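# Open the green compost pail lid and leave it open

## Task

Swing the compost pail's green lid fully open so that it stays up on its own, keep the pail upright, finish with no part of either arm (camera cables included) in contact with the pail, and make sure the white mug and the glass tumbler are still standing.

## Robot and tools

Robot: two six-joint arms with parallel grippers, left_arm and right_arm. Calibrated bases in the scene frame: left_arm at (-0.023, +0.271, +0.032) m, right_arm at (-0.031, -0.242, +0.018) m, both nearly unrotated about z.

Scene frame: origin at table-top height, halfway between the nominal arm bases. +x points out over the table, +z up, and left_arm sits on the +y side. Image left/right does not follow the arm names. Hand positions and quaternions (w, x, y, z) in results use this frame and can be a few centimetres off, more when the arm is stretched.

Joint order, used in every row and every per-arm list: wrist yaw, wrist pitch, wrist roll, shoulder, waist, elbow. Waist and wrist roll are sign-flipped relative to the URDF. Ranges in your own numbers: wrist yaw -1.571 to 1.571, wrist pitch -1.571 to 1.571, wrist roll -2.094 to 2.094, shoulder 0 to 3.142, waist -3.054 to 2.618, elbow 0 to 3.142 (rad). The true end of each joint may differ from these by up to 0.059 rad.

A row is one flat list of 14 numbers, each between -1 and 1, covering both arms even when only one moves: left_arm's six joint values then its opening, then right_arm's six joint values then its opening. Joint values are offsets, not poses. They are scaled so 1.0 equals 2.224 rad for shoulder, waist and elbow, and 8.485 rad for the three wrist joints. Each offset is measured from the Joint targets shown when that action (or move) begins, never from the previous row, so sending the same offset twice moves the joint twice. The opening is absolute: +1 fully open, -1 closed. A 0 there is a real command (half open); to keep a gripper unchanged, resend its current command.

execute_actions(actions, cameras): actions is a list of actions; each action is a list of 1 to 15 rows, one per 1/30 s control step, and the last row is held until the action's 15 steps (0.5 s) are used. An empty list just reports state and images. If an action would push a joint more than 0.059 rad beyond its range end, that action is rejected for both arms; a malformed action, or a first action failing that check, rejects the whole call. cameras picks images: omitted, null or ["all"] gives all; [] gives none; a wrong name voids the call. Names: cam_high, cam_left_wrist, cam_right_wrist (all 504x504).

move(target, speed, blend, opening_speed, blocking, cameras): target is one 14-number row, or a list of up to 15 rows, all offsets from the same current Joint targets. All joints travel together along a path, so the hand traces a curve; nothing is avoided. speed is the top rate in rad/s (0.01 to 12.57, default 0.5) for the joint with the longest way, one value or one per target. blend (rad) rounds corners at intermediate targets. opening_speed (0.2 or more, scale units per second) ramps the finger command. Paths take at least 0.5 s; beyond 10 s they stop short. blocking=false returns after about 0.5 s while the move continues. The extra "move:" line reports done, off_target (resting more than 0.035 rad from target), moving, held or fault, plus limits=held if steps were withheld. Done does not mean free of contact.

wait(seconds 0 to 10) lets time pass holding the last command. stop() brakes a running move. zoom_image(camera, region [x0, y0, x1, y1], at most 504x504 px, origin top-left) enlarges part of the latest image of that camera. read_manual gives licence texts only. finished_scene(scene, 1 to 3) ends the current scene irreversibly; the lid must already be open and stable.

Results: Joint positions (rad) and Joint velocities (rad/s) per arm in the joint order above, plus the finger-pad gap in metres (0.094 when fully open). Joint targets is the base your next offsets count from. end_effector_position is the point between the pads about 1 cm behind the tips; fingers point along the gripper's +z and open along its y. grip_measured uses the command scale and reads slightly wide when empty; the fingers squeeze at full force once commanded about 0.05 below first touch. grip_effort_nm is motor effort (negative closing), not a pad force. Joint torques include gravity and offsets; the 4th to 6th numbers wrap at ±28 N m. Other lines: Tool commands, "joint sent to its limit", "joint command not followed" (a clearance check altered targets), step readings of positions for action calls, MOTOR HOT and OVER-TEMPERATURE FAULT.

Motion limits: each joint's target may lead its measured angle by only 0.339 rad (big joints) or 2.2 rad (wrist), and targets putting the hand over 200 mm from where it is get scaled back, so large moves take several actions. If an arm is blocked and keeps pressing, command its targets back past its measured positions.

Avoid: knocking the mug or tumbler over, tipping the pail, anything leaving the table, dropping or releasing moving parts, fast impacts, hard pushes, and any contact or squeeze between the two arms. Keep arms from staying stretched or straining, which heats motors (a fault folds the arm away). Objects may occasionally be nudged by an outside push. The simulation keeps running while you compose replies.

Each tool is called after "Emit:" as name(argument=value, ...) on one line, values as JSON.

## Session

Emit:
execute_actions(actions=[])

Emit:
zoom_image(camera="cam_high", region=[100, 130, 400, 430])

Emit:
zoom_image(camera="cam_high", region=[190, 190, 330, 330])

Scene clock: 0.00 s.
left_arm: end_effector_position=(+0.3445, +0.2052, +0.2618) grip_measured=+1.000 grip_effort_nm=n/a end_effector_quat_wxyz=(+0.387, -0.070, +0.918, -0.049) | right_arm: end_effector_position=(+0.2838, -0.1894, +0.2701) grip_measured=+1.000 grip_effort_nm=n/a end_effector_quat_wxyz=(+0.501, +0.201, +0.842, +0.009)
Joint names: [wrist yaw, wrist pitch, wrist roll, shoulder, waist, elbow]
Joint positions: left_arm=[-0.142 -0.664 0.34 1.289 0.239 1.174 0.094] | right_arm=[0.59 -0.565 -0.645 1.01 -0.459 0.933 0.094]
Joint velocities: within noise
Joint torques (N m): no reading
Heat: left arm: 25 °C; right arm: 25 °C.
Joint targets: left_arm=[-0.145 -0.670 0.339 1.282 0.239 1.181] | right_arm=[0.600 -0.575 -0.644 1.004 -0.459 0.942]
Tool commands: left_gripper/opening=+1.0 right_gripper/opening=+1.0

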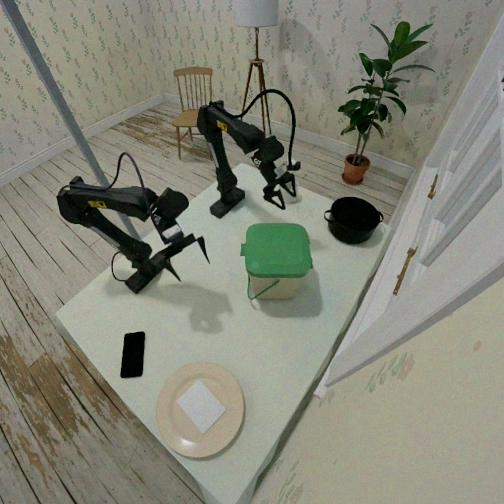

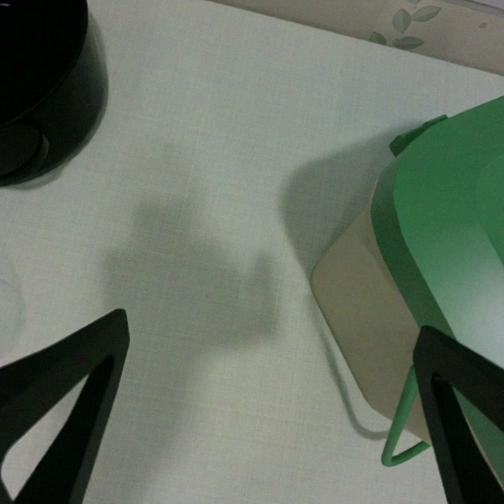

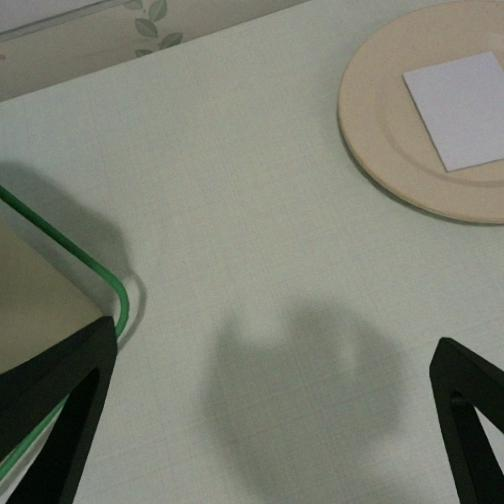

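Scaled by 1.680 from the camera's 504x504 image, which has a finer 720x720 frame.

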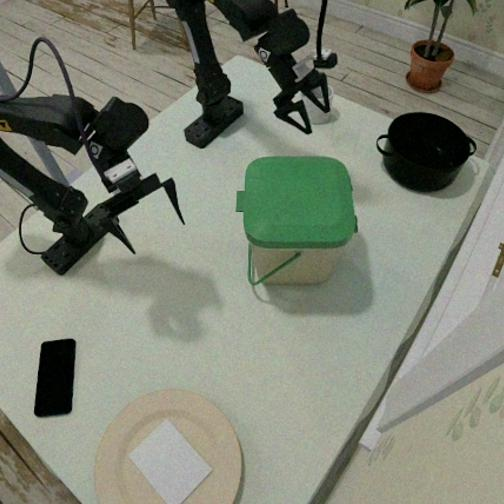

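Scaled by 3.600 from the camera's 504x504 image, which has a finer 720x720 frame.

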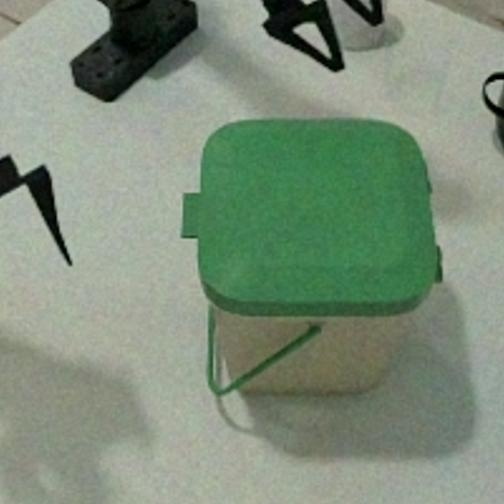

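Emit:
move(target=[[0,0,0,-0.1,0,0,1,-0.0943,0.0678,0.0405,-0.1142,0.103,-0.1538,-0.97],[0,0,0,-0.18,0,0,1,-0.1918,0.1522,0.0759,0.018,0.2064,-0.2756,-0.97]], speed=0.9, blend=0.1, cameras=["cam_high","cam_right_wrist"])

Scene clock: 13.00 s.
left_arm: end_effector_position=(+0.2758, +0.2226, +0.3898) grip_measured=+1.000 grip_effort_nm=-0.002 end_effector_quat_wxyz=(+0.552, -0.078, +0.823, -0.106) | right_arm: end_effector_position=(+0.2422, -0.0829, +0.2507) grip_measured=-0.967 grip_effort_nm=-0.193 end_effector_quat_wxyz=(+0.609, -0.343, +0.619, +0.358)
Joint names: [wrist yaw, wrist pitch, wrist roll, shoulder, waist, elbow]
Joint positions: left_arm=[-0.142 -0.664 0.34 0.89 0.239 1.174 0.094] | right_arm=[-1.011 0.696 -0.02 1.038 -0.006 0.337 0.002]
Joint torques (N m): left_arm=[-0.08 1.86 -0.02 -1.25 0.09 7.99] | right_arm=[-0.21 1.72 0.24 -1.87 0.5 5.72]
Heat: left arm: 25 °C; right arm: 26 °C.
Joint targets: left_arm=[-0.145 -0.670 0.339 0.881 0.239 1.181] | right_arm=[-1.027 0.716 0.000 1.044 0.000 0.329]
move: done
Images, in order (width x height): cam_high 504x504, cam_right_wrist 504x504.

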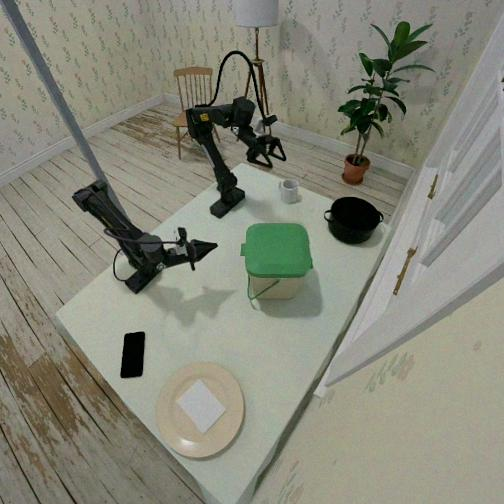

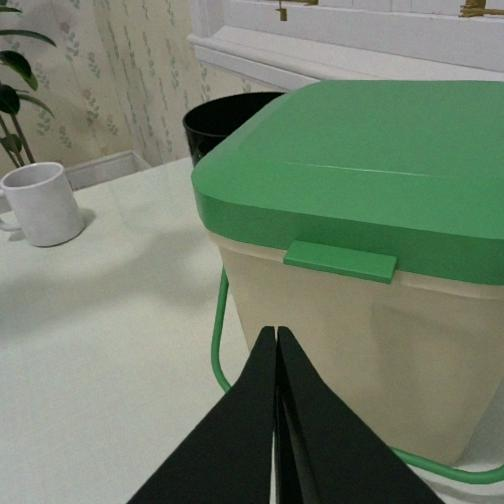

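Emit:
move(target=[0,0,0,0,0,0,1,0.0885,0.0727,-0.1852,0.1794,-0.1808,-0.0985,-0.97], speed=0.9, cameras=["cam_high","cam_right_wrist"])

Scene clock: 25.40 s.
left_arm: end_effector_position=(+0.2758, +0.2226, +0.3898) grip_measured=+1.000 grip_effort_nm=-0.002 end_effector_quat_wxyz=(+0.552, -0.078, +0.823, -0.106) | right_arm: end_effector_position=(+0.2637, -0.0555, +0.1672) grip_measured=-0.967 grip_effort_nm=-0.188 end_effector_quat_wxyz=(+0.289, +0.304, +0.652, +0.631)
Joint names: [wrist yaw, wrist pitch, wrist roll, shoulder, waist, elbow]
Joint positions: left_arm=[-0.142 -0.664 0.34 0.89 0.239 1.174 0.094] | right_arm=[-0.288 1.277 -1.568 1.431 -0.396 0.117 0.002]
Joint torques (N m): left_arm=[-0.09 1.86 -0.02 -1.29 0.03 7.99] | right_arm=[0.06 2.24 0.01 -3 -0.49 3.78]
Heat: left arm: 27 °C; right arm: 27 °C.
Joint targets: left_arm=[-0.145 -0.670 0.339 0.881 0.239 1.181] | right_arm=[-0.276 1.333 -1.572 1.443 -0.402 0.109]
move: off_target (right_arm); right_arm: the wrist pitch is farthest, 0.056 rad from its target
Images, in order (width x height): cam_high 504x504, cam_right_wrist 504x504.

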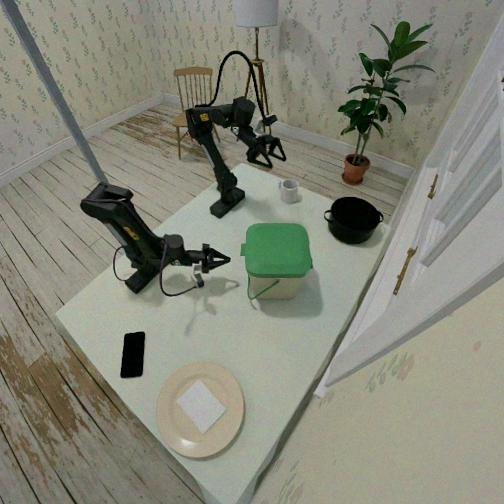

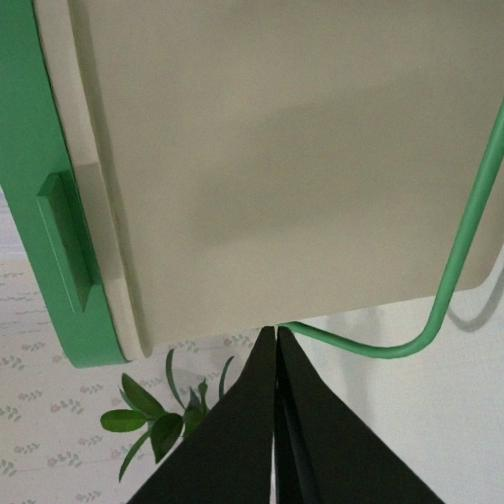

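Emit:
move(target=[[0,0,0,0,0,0,1,0.0147,-0.0298,0,-0.0297,-0.0247,0.0917,-0.97],[0,0,0,0,0,0,1,0.0146,-0.0658,0,-0.1151,-0.0243,0.1443,-0.97],[0,0,0,0,0,0,1,0.0159,-0.1064,0,-0.143,-0.0292,0.2689,-0.97]], speed=0.35, blend=0.03, cameras=["cam_high","cam_right_wrist"])

Scene clock: 52.33 s.
left_arm: end_effector_position=(+0.2758, +0.2226, +0.3898) grip_measured=+1.000 grip_effort_nm=0.007 end_effector_quat_wxyz=(+0.552, -0.078, +0.823, -0.106) | right_arm: end_effector_position=(+0.3145, -0.0300, +0.3108) grip_measured=-0.967 grip_effort_nm=-0.188 end_effector_quat_wxyz=(+0.311, +0.326, +0.642, +0.620)
Joint names: [wrist yaw, wrist pitch, wrist roll, shoulder, waist, elbow]
Joint positions: left_arm=[-0.142 -0.664 0.34 0.89 0.239 1.174 0.094] | right_arm=[-0.155 0.433 -1.57 1.15 -0.461 0.68 0.002]
Joint torques (N m): left_arm=[-0.09 1.87 -0.02 -1.32 0.02 7.97] | right_arm=[0.09 1.75 0.01 -6.53 -0.53 9.59]
Heat: left arm: 29 °C; right arm: 31 °C.
Joint targets: left_arm=[-0.145 -0.670 0.339 0.881 0.239 1.181] | right_arm=[-0.141 0.430 -1.572 1.125 -0.467 0.708]
move: done
Images, in order (width x height): cam_high 504x504, cam_right_wrist 504x504.

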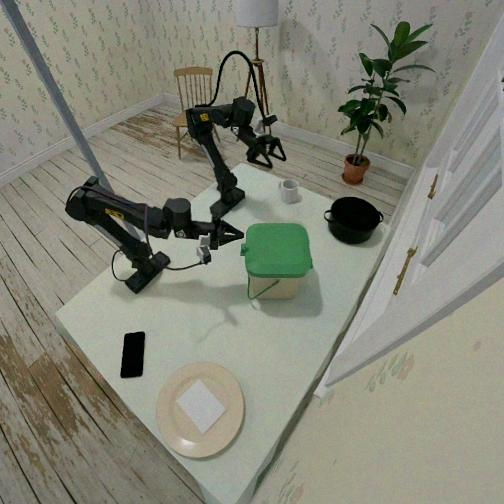

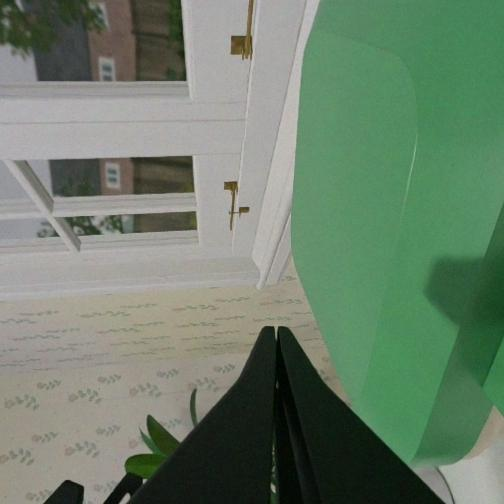

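Emit:
zoom_image(camera="cam_high", region=[190, 190, 330, 330])

Emit:
zoom_image(camera="cam_right_wrist", region=[304, 230, 504, 430])

Scaled by 3.600 from the camera's 504x504 image, which has a finer 720x720 frame.

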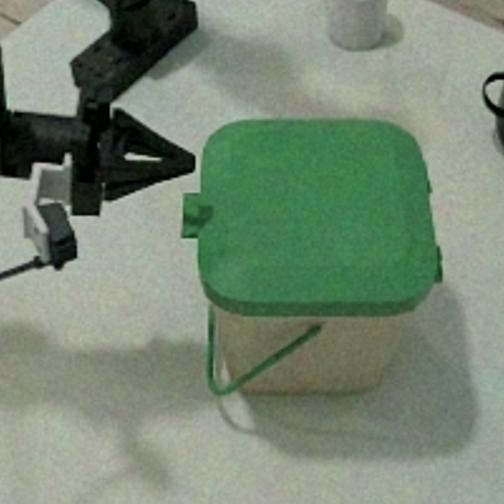

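Scaled by 2.520 from the camera's 504x504 image, which has a finer 720x720 frame.

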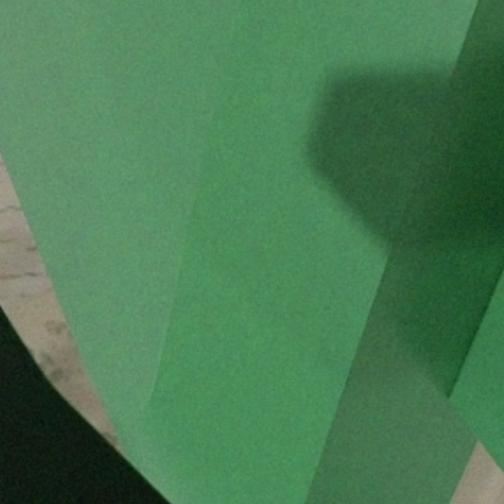

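Emit:
move(target=[[0,0,0,0,0,0,1,-0.0051,0,0,-0.0832,0.0193,-0.0818,-0.97],[0,0,0,0,0,0,1,-0.0058,0.0784,0,0.0899,0.022,-0.2068,-0.97]], speed=0.5, cameras=["cam_high","cam_right_wrist"])

Emit:
zoom_image(camera="cam_high", region=[190, 190, 330, 330])

Scene clock: 81.47 s.
left_arm: end_effector_position=(+0.2758, +0.2226, +0.3898) grip_measured=+1.000 grip_effort_nm=0.007 end_effector_quat_wxyz=(+0.552, -0.078, +0.823, -0.106) | right_arm: end_effector_position=(+0.2895, -0.0518, +0.2103) grip_measured=-0.967 grip_effort_nm=-0.183 end_effector_quat_wxyz=(+0.323, +0.318, +0.627, +0.634)
Joint names: [wrist yaw, wrist pitch, wrist roll, shoulder, waist, elbow]
Joint positions: left_arm=[-0.142 -0.664 0.34 0.89 0.239 1.174 0.094] | right_arm=[-0.185 1.072 -1.57 1.315 -0.426 0.255 0.002]
Joint torques (N m): left_arm=[-0.09 1.86 -0.02 -1.28 0.06 7.98] | right_arm=[-0.11 1.93 0.02 -3.26 0.62 4.94]
Heat: left arm: 30 °C; right arm: 33 °C.
Joint targets: left_arm=[-0.145 -0.670 0.339 0.881 0.239 1.181] | right_arm=[-0.190 1.095 -1.572 1.325 -0.418 0.248]
move: done
Images, in order (width x height): cam_high 504x504, cam_right_wrist 504x504.

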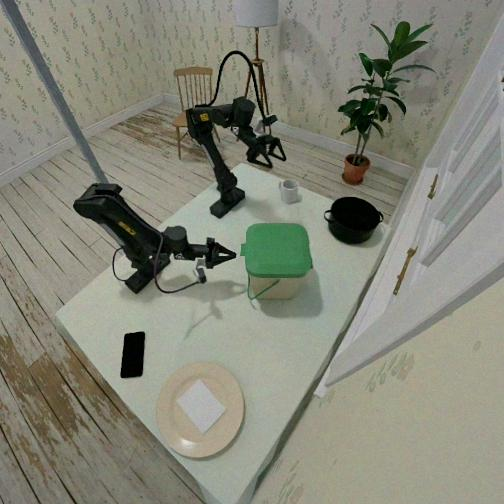

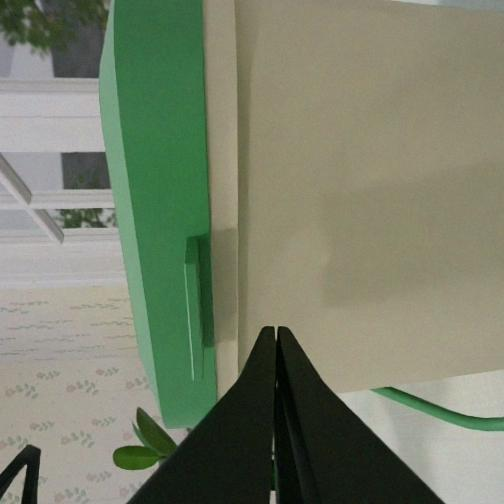

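Scaled by 3.600 from the camera's 504x504 image, which has a finer 720x720 frame.

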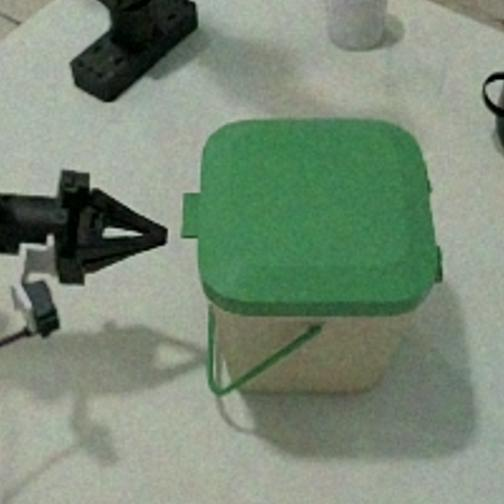

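Emit:
move(target=[0,0,0,0,0,0,1,0.005,0,0,0.0607,-0.0191,0.0571,-0.97], speed=0.2, cameras=["cam_high","cam_right_wrist"])

Emit:
zoom_image(camera="cam_high", region=[190, 190, 330, 330])

Scene clock: 102.60 s.
left_arm: end_effector_position=(+0.2758, +0.2226, +0.3898) grip_measured=+1.000 grip_effort_nm=0.002 end_effector_quat_wxyz=(+0.552, -0.078, +0.823, -0.106) | right_arm: end_effector_position=(+0.3104, -0.0333, +0.2031) grip_measured=-0.967 grip_effort_nm=-0.183 end_effector_quat_wxyz=(+0.314, +0.322, +0.637, +0.626)
Joint names: [wrist yaw, wrist pitch, wrist roll, shoulder, waist, elbow]
Joint positions: left_arm=[-0.142 -0.664 0.34 0.89 0.239 1.174 0.094] | right_arm=[-0.163 1.076 -1.571 1.446 -0.454 0.35 0.002]
Joint torques (N m): left_arm=[-0.08 1.86 -0.01 -1.29 0.05 7.98] | right_arm=[0.09 1.92 0.03 -4.12 -0.49 7.65]
Heat: left arm: 31 °C; right arm: 34 °C.
Joint targets: left_arm=[-0.145 -0.670 0.339 0.881 0.239 1.181] | right_arm=[-0.148 1.095 -1.572 1.460 -0.460 0.375]
move: done
Images, in order (width x height): cam_high 504x504, cam_right_wrist 504x504.

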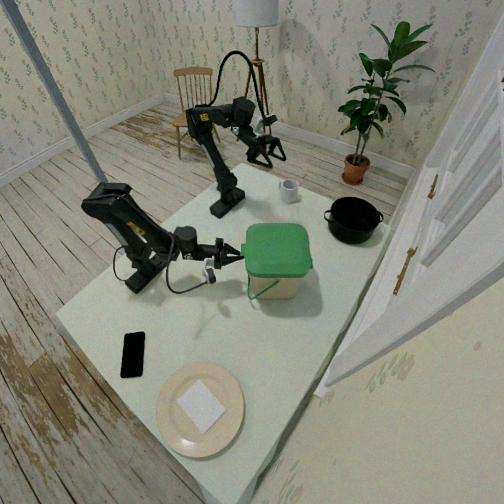

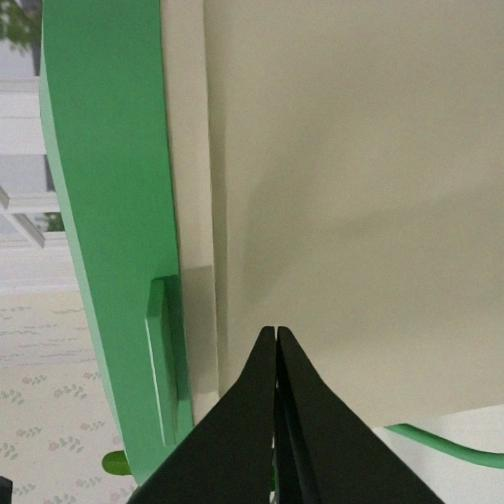

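Scaled by 3.600 from the camera's 504x504 image, which has a finer 720x720 frame.

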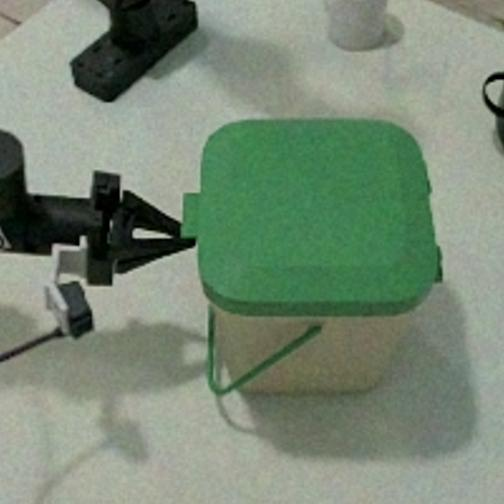

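Emit:
move(target=[[0,0,0,0,0,0,1,0,-0.0336,0,-0.0832,0.001,0.0481,-0.97],[0,0,0,0,0,0,1,0,-0.0742,0,-0.1124,0,0.1718,-0.97]], speed=0.3, blend=0.03, cameras=["cam_high","cam_right_wrist"])

Scene clock: 110.83 s.
left_arm: end_effector_position=(+0.2758, +0.2226, +0.3898) grip_measured=+1.000 grip_effort_nm=0.002 end_effector_quat_wxyz=(+0.552, -0.078, +0.823, -0.106) | right_arm: end_effector_position=(+0.3324, -0.0224, +0.3031) grip_measured=-0.967 grip_effort_nm=-0.173 end_effector_quat_wxyz=(+0.307, +0.331, +0.647, +0.614)
Joint names: [wrist yaw, wrist pitch, wrist roll, shoulder, waist, elbow]
Joint positions: left_arm=[-0.142 -0.664 0.34 0.89 0.239 1.174 0.094] | right_arm=[-0.161 0.46 -1.571 1.242 -0.454 0.725 0.002]
Joint torques (N m): left_arm=[-0.08 1.85 -0.01 -1.26 0.02 7.97] | right_arm=[0.08 1.83 0.02 -8.05 -0.47 9.96]
Heat: left arm: 31 °C; right arm: 34 °C.
Joint targets: left_arm=[-0.145 -0.670 0.339 0.881 0.239 1.181] | right_arm=[-0.148 0.466 -1.572 1.210 -0.460 0.757]
move: done
Images, in order (width x height): cam_high 504x504, cam_right_wrist 504x504.

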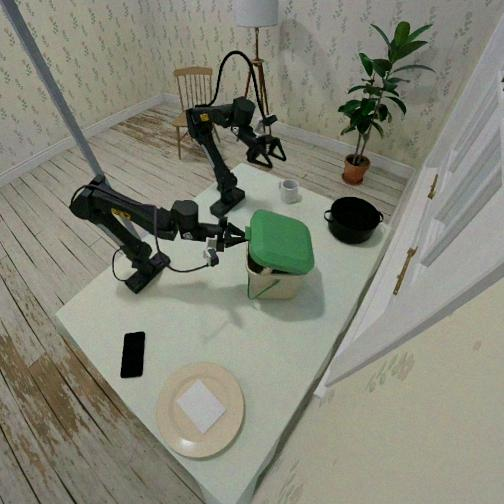

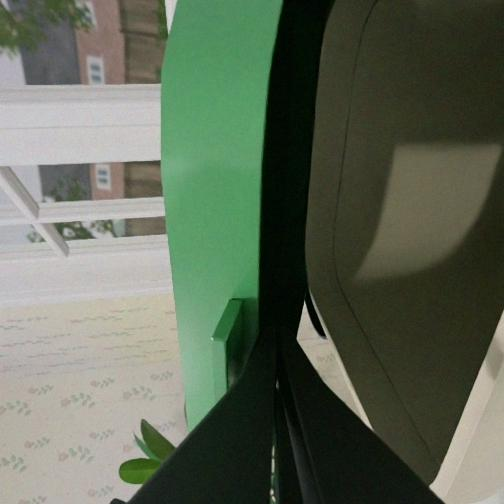

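Emit:
move(target=[[0,0,0,0,0,0,1,0.0004,-0.029,0,0.0877,-0.0013,0.1947,-0.97],[0,0,0,0,0,0,1,0.0006,-0.049,0,0.2451,-0.0022,0.4195,-0.97],[0,0,0,0,0,0,1,0.0006,-0.0431,0,0.3417,-0.0022,0.4937,-0.97],[0,0,0,0,0,0,1,0.0006,-0.0431,0,0.4002,-0.0022,0.5544,-0.97]], speed=[0.3,0.3,0.2,0.2], blend=0.04, cameras=["cam_high","cam_right_wrist"])

Emit:
zoom_image(camera="cam_high", region=[190, 150, 350, 310])

Scene clock: 123.23 s.
left_arm: end_effector_position=(+0.2758, +0.2226, +0.3898) grip_measured=+1.000 grip_effort_nm=0.007 end_effector_quat_wxyz=(+0.552, -0.078, +0.823, -0.106) | right_arm: end_effector_position=(+0.5269, +0.0813, +0.3917) grip_measured=-0.967 grip_effort_nm=-0.168 end_effector_quat_wxyz=(+0.313, +0.324, +0.639, +0.623)
Joint names: [wrist yaw, wrist pitch, wrist roll, shoulder, waist, elbow]
Joint positions: left_arm=[-0.142 -0.664 0.34 0.89 0.239 1.174 0.094] | right_arm=[-0.155 0.09 -1.571 2.074 -0.461 1.956 0.002]
Joint torques (N m): left_arm=[-0.09 1.86 -0.01 -1.32 0.08 7.94] | right_arm=[0.07 1.83 0.03 -11.4 -0.34 10.26]
Heat: left arm: 31 °C; right arm: 35 °C.
Joint targets: left_arm=[-0.145 -0.670 0.339 0.881 0.239 1.181] | right_arm=[-0.143 0.100 -1.572 2.100 -0.465 1.990]
move: done
Images, in order (width x height): cam_high 504x504, cam_right_wrist 504x504.

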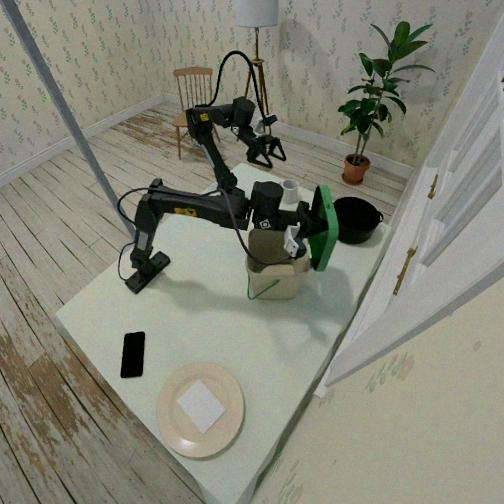

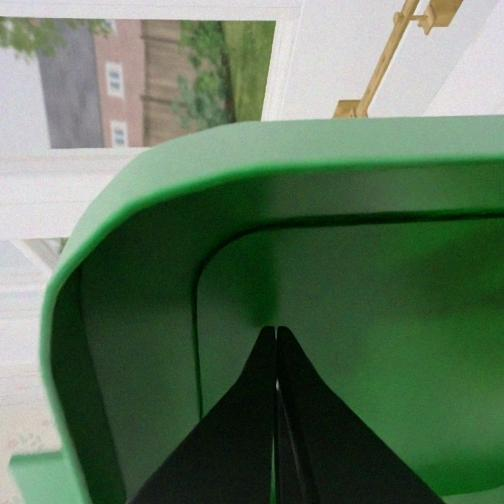

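Scaled by 3.150 from the camera's 504x504 image, which has a finer 720x720 frame.

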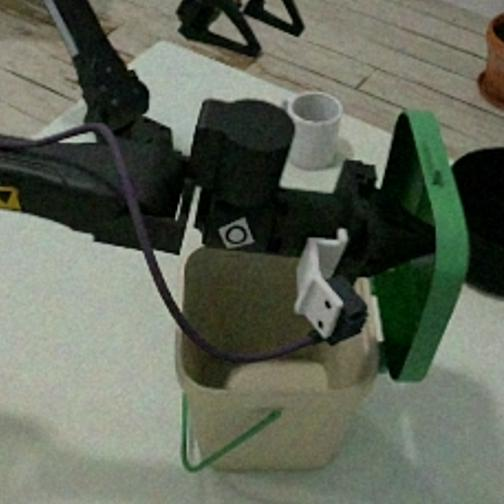

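Emit:
move(target=[0,0,0,0,0,0,1,0,-0.0059,0,0.0989,0,0.1259,-0.97], speed=0.2, cameras=["cam_high","cam_right_wrist"])

Emit:
zoom_image(camera="cam_high", region=[190, 150, 350, 310])

Scene clock: 129.53 s.
left_arm: end_effector_position=(+0.2758, +0.2226, +0.3898) grip_measured=+1.000 grip_effort_nm=-0.007 end_effector_quat_wxyz=(+0.552, -0.078, +0.823, -0.106) | right_arm: end_effector_position=(+0.5658, +0.1016, +0.3832) grip_measured=-0.967 grip_effort_nm=-0.168 end_effector_quat_wxyz=(+0.319, +0.318, +0.631, +0.632)
Joint names: [wrist yaw, wrist pitch, wrist roll, shoulder, waist, elbow]
Joint positions: left_arm=[-0.142 -0.664 0.34 0.89 0.239 1.174 0.094] | right_arm=[-0.155 0.052 -1.571 2.288 -0.461 2.238 0.002]
Joint torques (N m): left_arm=[-0.07 1.86 -0.02 -1.26 0.02 8.01] | right_arm=[0.07 1.72 0.02 -12.75 -0.31 9.96]
Heat: left arm: 32 °C; right arm: 35 °C.
Joint targets: left_arm=[-0.145 -0.670 0.339 0.881 0.239 1.181] | right_arm=[-0.143 0.050 -1.572 2.320 -0.465 2.270]
move: done
Images, in order (width x height): cam_high 504x504, cam_right_wrist 504x504.

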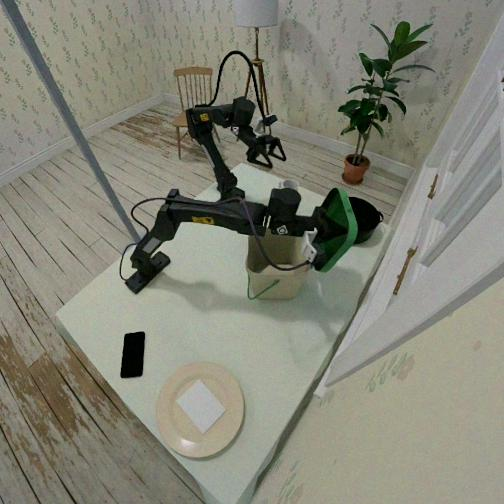

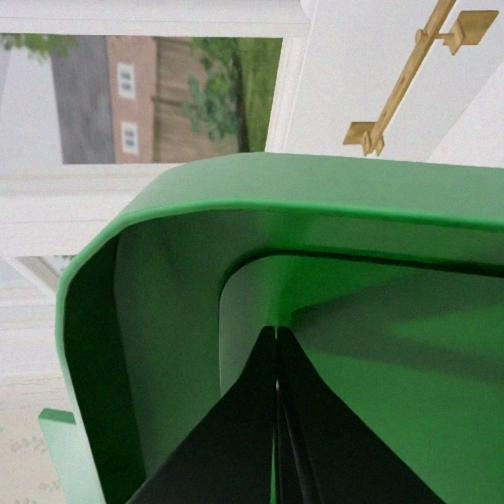

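Scaled by 3.150 from the camera's 504x504 image, which has a finer 720x720 frame.

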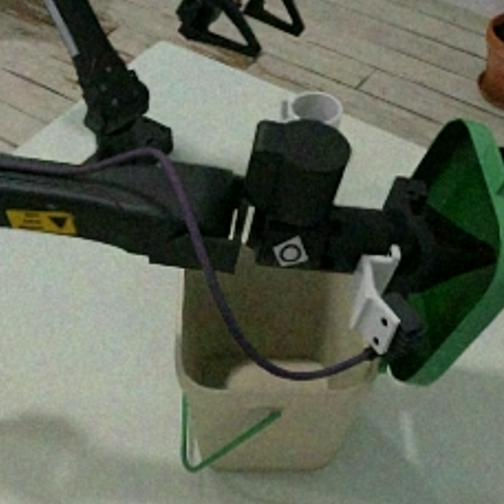

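Emit:
move(target=[0,0,0,0,0,0,1,0,0.009,0,0.042,0,0.01,-0.97], speed=0.15, cameras=["cam_high","cam_right_wrist"])

Emit:
zoom_image(camera="cam_high", region=[190, 150, 350, 310])

Scene clock: 135.03 s.
left_arm: end_effector_position=(+0.2758, +0.2226, +0.3898) grip_measured=+1.000 grip_effort_nm=0.007 end_effector_quat_wxyz=(+0.552, -0.078, +0.823, -0.106) | right_arm: end_effector_position=(+0.5836, +0.1108, +0.3486) grip_measured=-0.967 grip_effort_nm=-0.168 end_effector_quat_wxyz=(+0.318, +0.320, +0.632, +0.630)
Joint names: [wrist yaw, wrist pitch, wrist roll, shoulder, waist, elbow]
Joint positions: left_arm=[-0.142 -0.664 0.34 0.89 0.239 1.174 0.094] | right_arm=[-0.154 0.114 -1.571 2.379 -0.461 2.262 0.002]
Joint torques (N m): left_arm=[-0.07 1.85 -0.02 -1.28 0.01 7.92] | right_arm=[0.07 1.86 0.02 -13.3 -0.35 9.87]
Heat: left arm: 32 °C; right arm: 36 °C.
Joint targets: left_arm=[-0.145 -0.670 0.339 0.881 0.239 1.181] | right_arm=[-0.143 0.126 -1.572 2.413 -0.465 2.292]
move: done
Images, in order (width x height): cam_high 504x504, cam_right_wrist 504x504.

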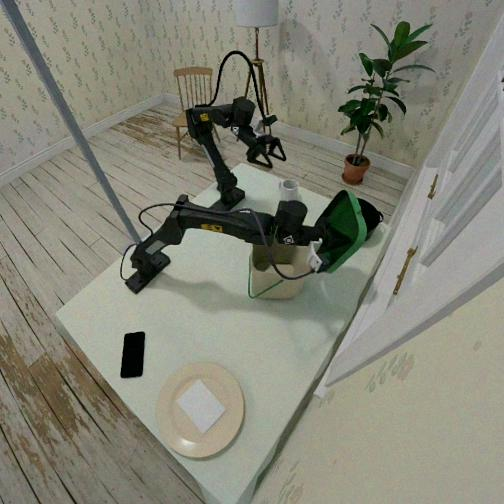

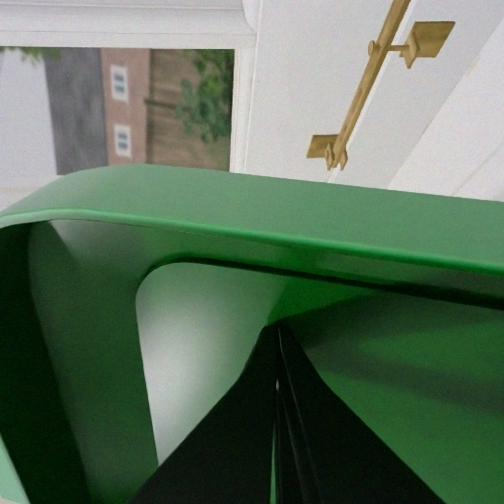

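Scaled by 3.150 from the camera's 504x504 image, which has a finer 720x720 frame.

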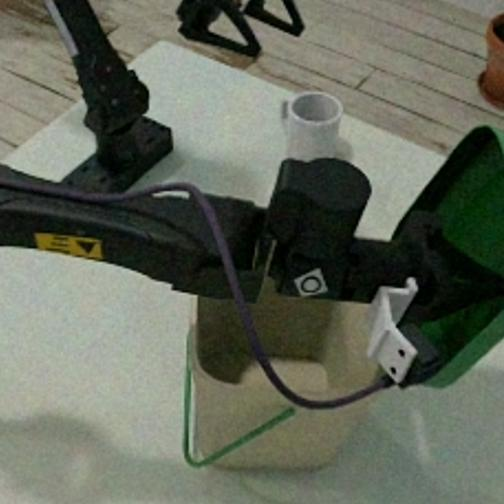

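Emit:
move(target=[[0,0,0,0,0,0,1,0,-0.009,0,-0.042,0,-0.01,-0.97],[0,0,0,0,0,0,1,0,-0.003,0,-0.142,0,-0.136,-0.97],[0,0,0,0,0,0,1,0,-0.003,0,-0.36,0,-0.2,-0.97]], speed=[0.12,0.3,0.6], blend=0.04, cameras=["cam_high"])

Emit:
zoom_image(camera="cam_high", region=[190, 150, 350, 310])

Scene clock: 142.70 s.
left_arm: end_effector_position=(+0.2758, +0.2226, +0.3898) grip_measured=+1.000 grip_effort_nm=-0.002 end_effector_quat_wxyz=(+0.552, -0.078, +0.823, -0.106) | right_arm: end_effector_position=(+0.3955, +0.0121, +0.5903) grip_measured=-0.967 grip_effort_nm=-0.168 end_effector_quat_wxyz=(+0.381, +0.250, +0.532, +0.714)
Joint names: [wrist yaw, wrist pitch, wrist roll, shoulder, waist, elbow]
Joint positions: left_arm=[-0.142 -0.664 0.34 0.89 0.239 1.174 0.094] | right_arm=[-0.152 0.094 -1.571 1.631 -0.461 1.855 0.002]
Joint torques (N m): left_arm=[-0.08 1.86 -0.01 -1.28 0.03 7.97] | right_arm=[0.07 1.66 0.02 -9.94 -0.32 5.65]
Heat: left arm: 32 °C; right arm: 36 °C.
Joint targets: left_arm=[-0.145 -0.670 0.339 0.881 0.239 1.181] | right_arm=[-0.143 0.101 -1.572 1.613 -0.465 1.847]
move: done
Images, in order (width x height): cam_high 504x504.

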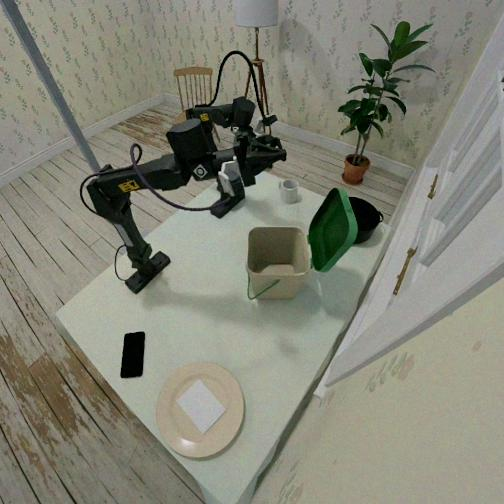

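Scaled by 3.150 from the camera's 504x504 image, which has a finer 720x720 frame.

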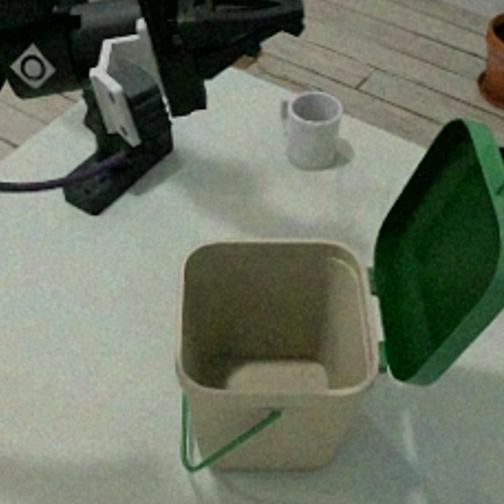

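Fully open, pail upright and in place.

Emit:
finished_scene(scene=3)

The scene is finished: the task was done.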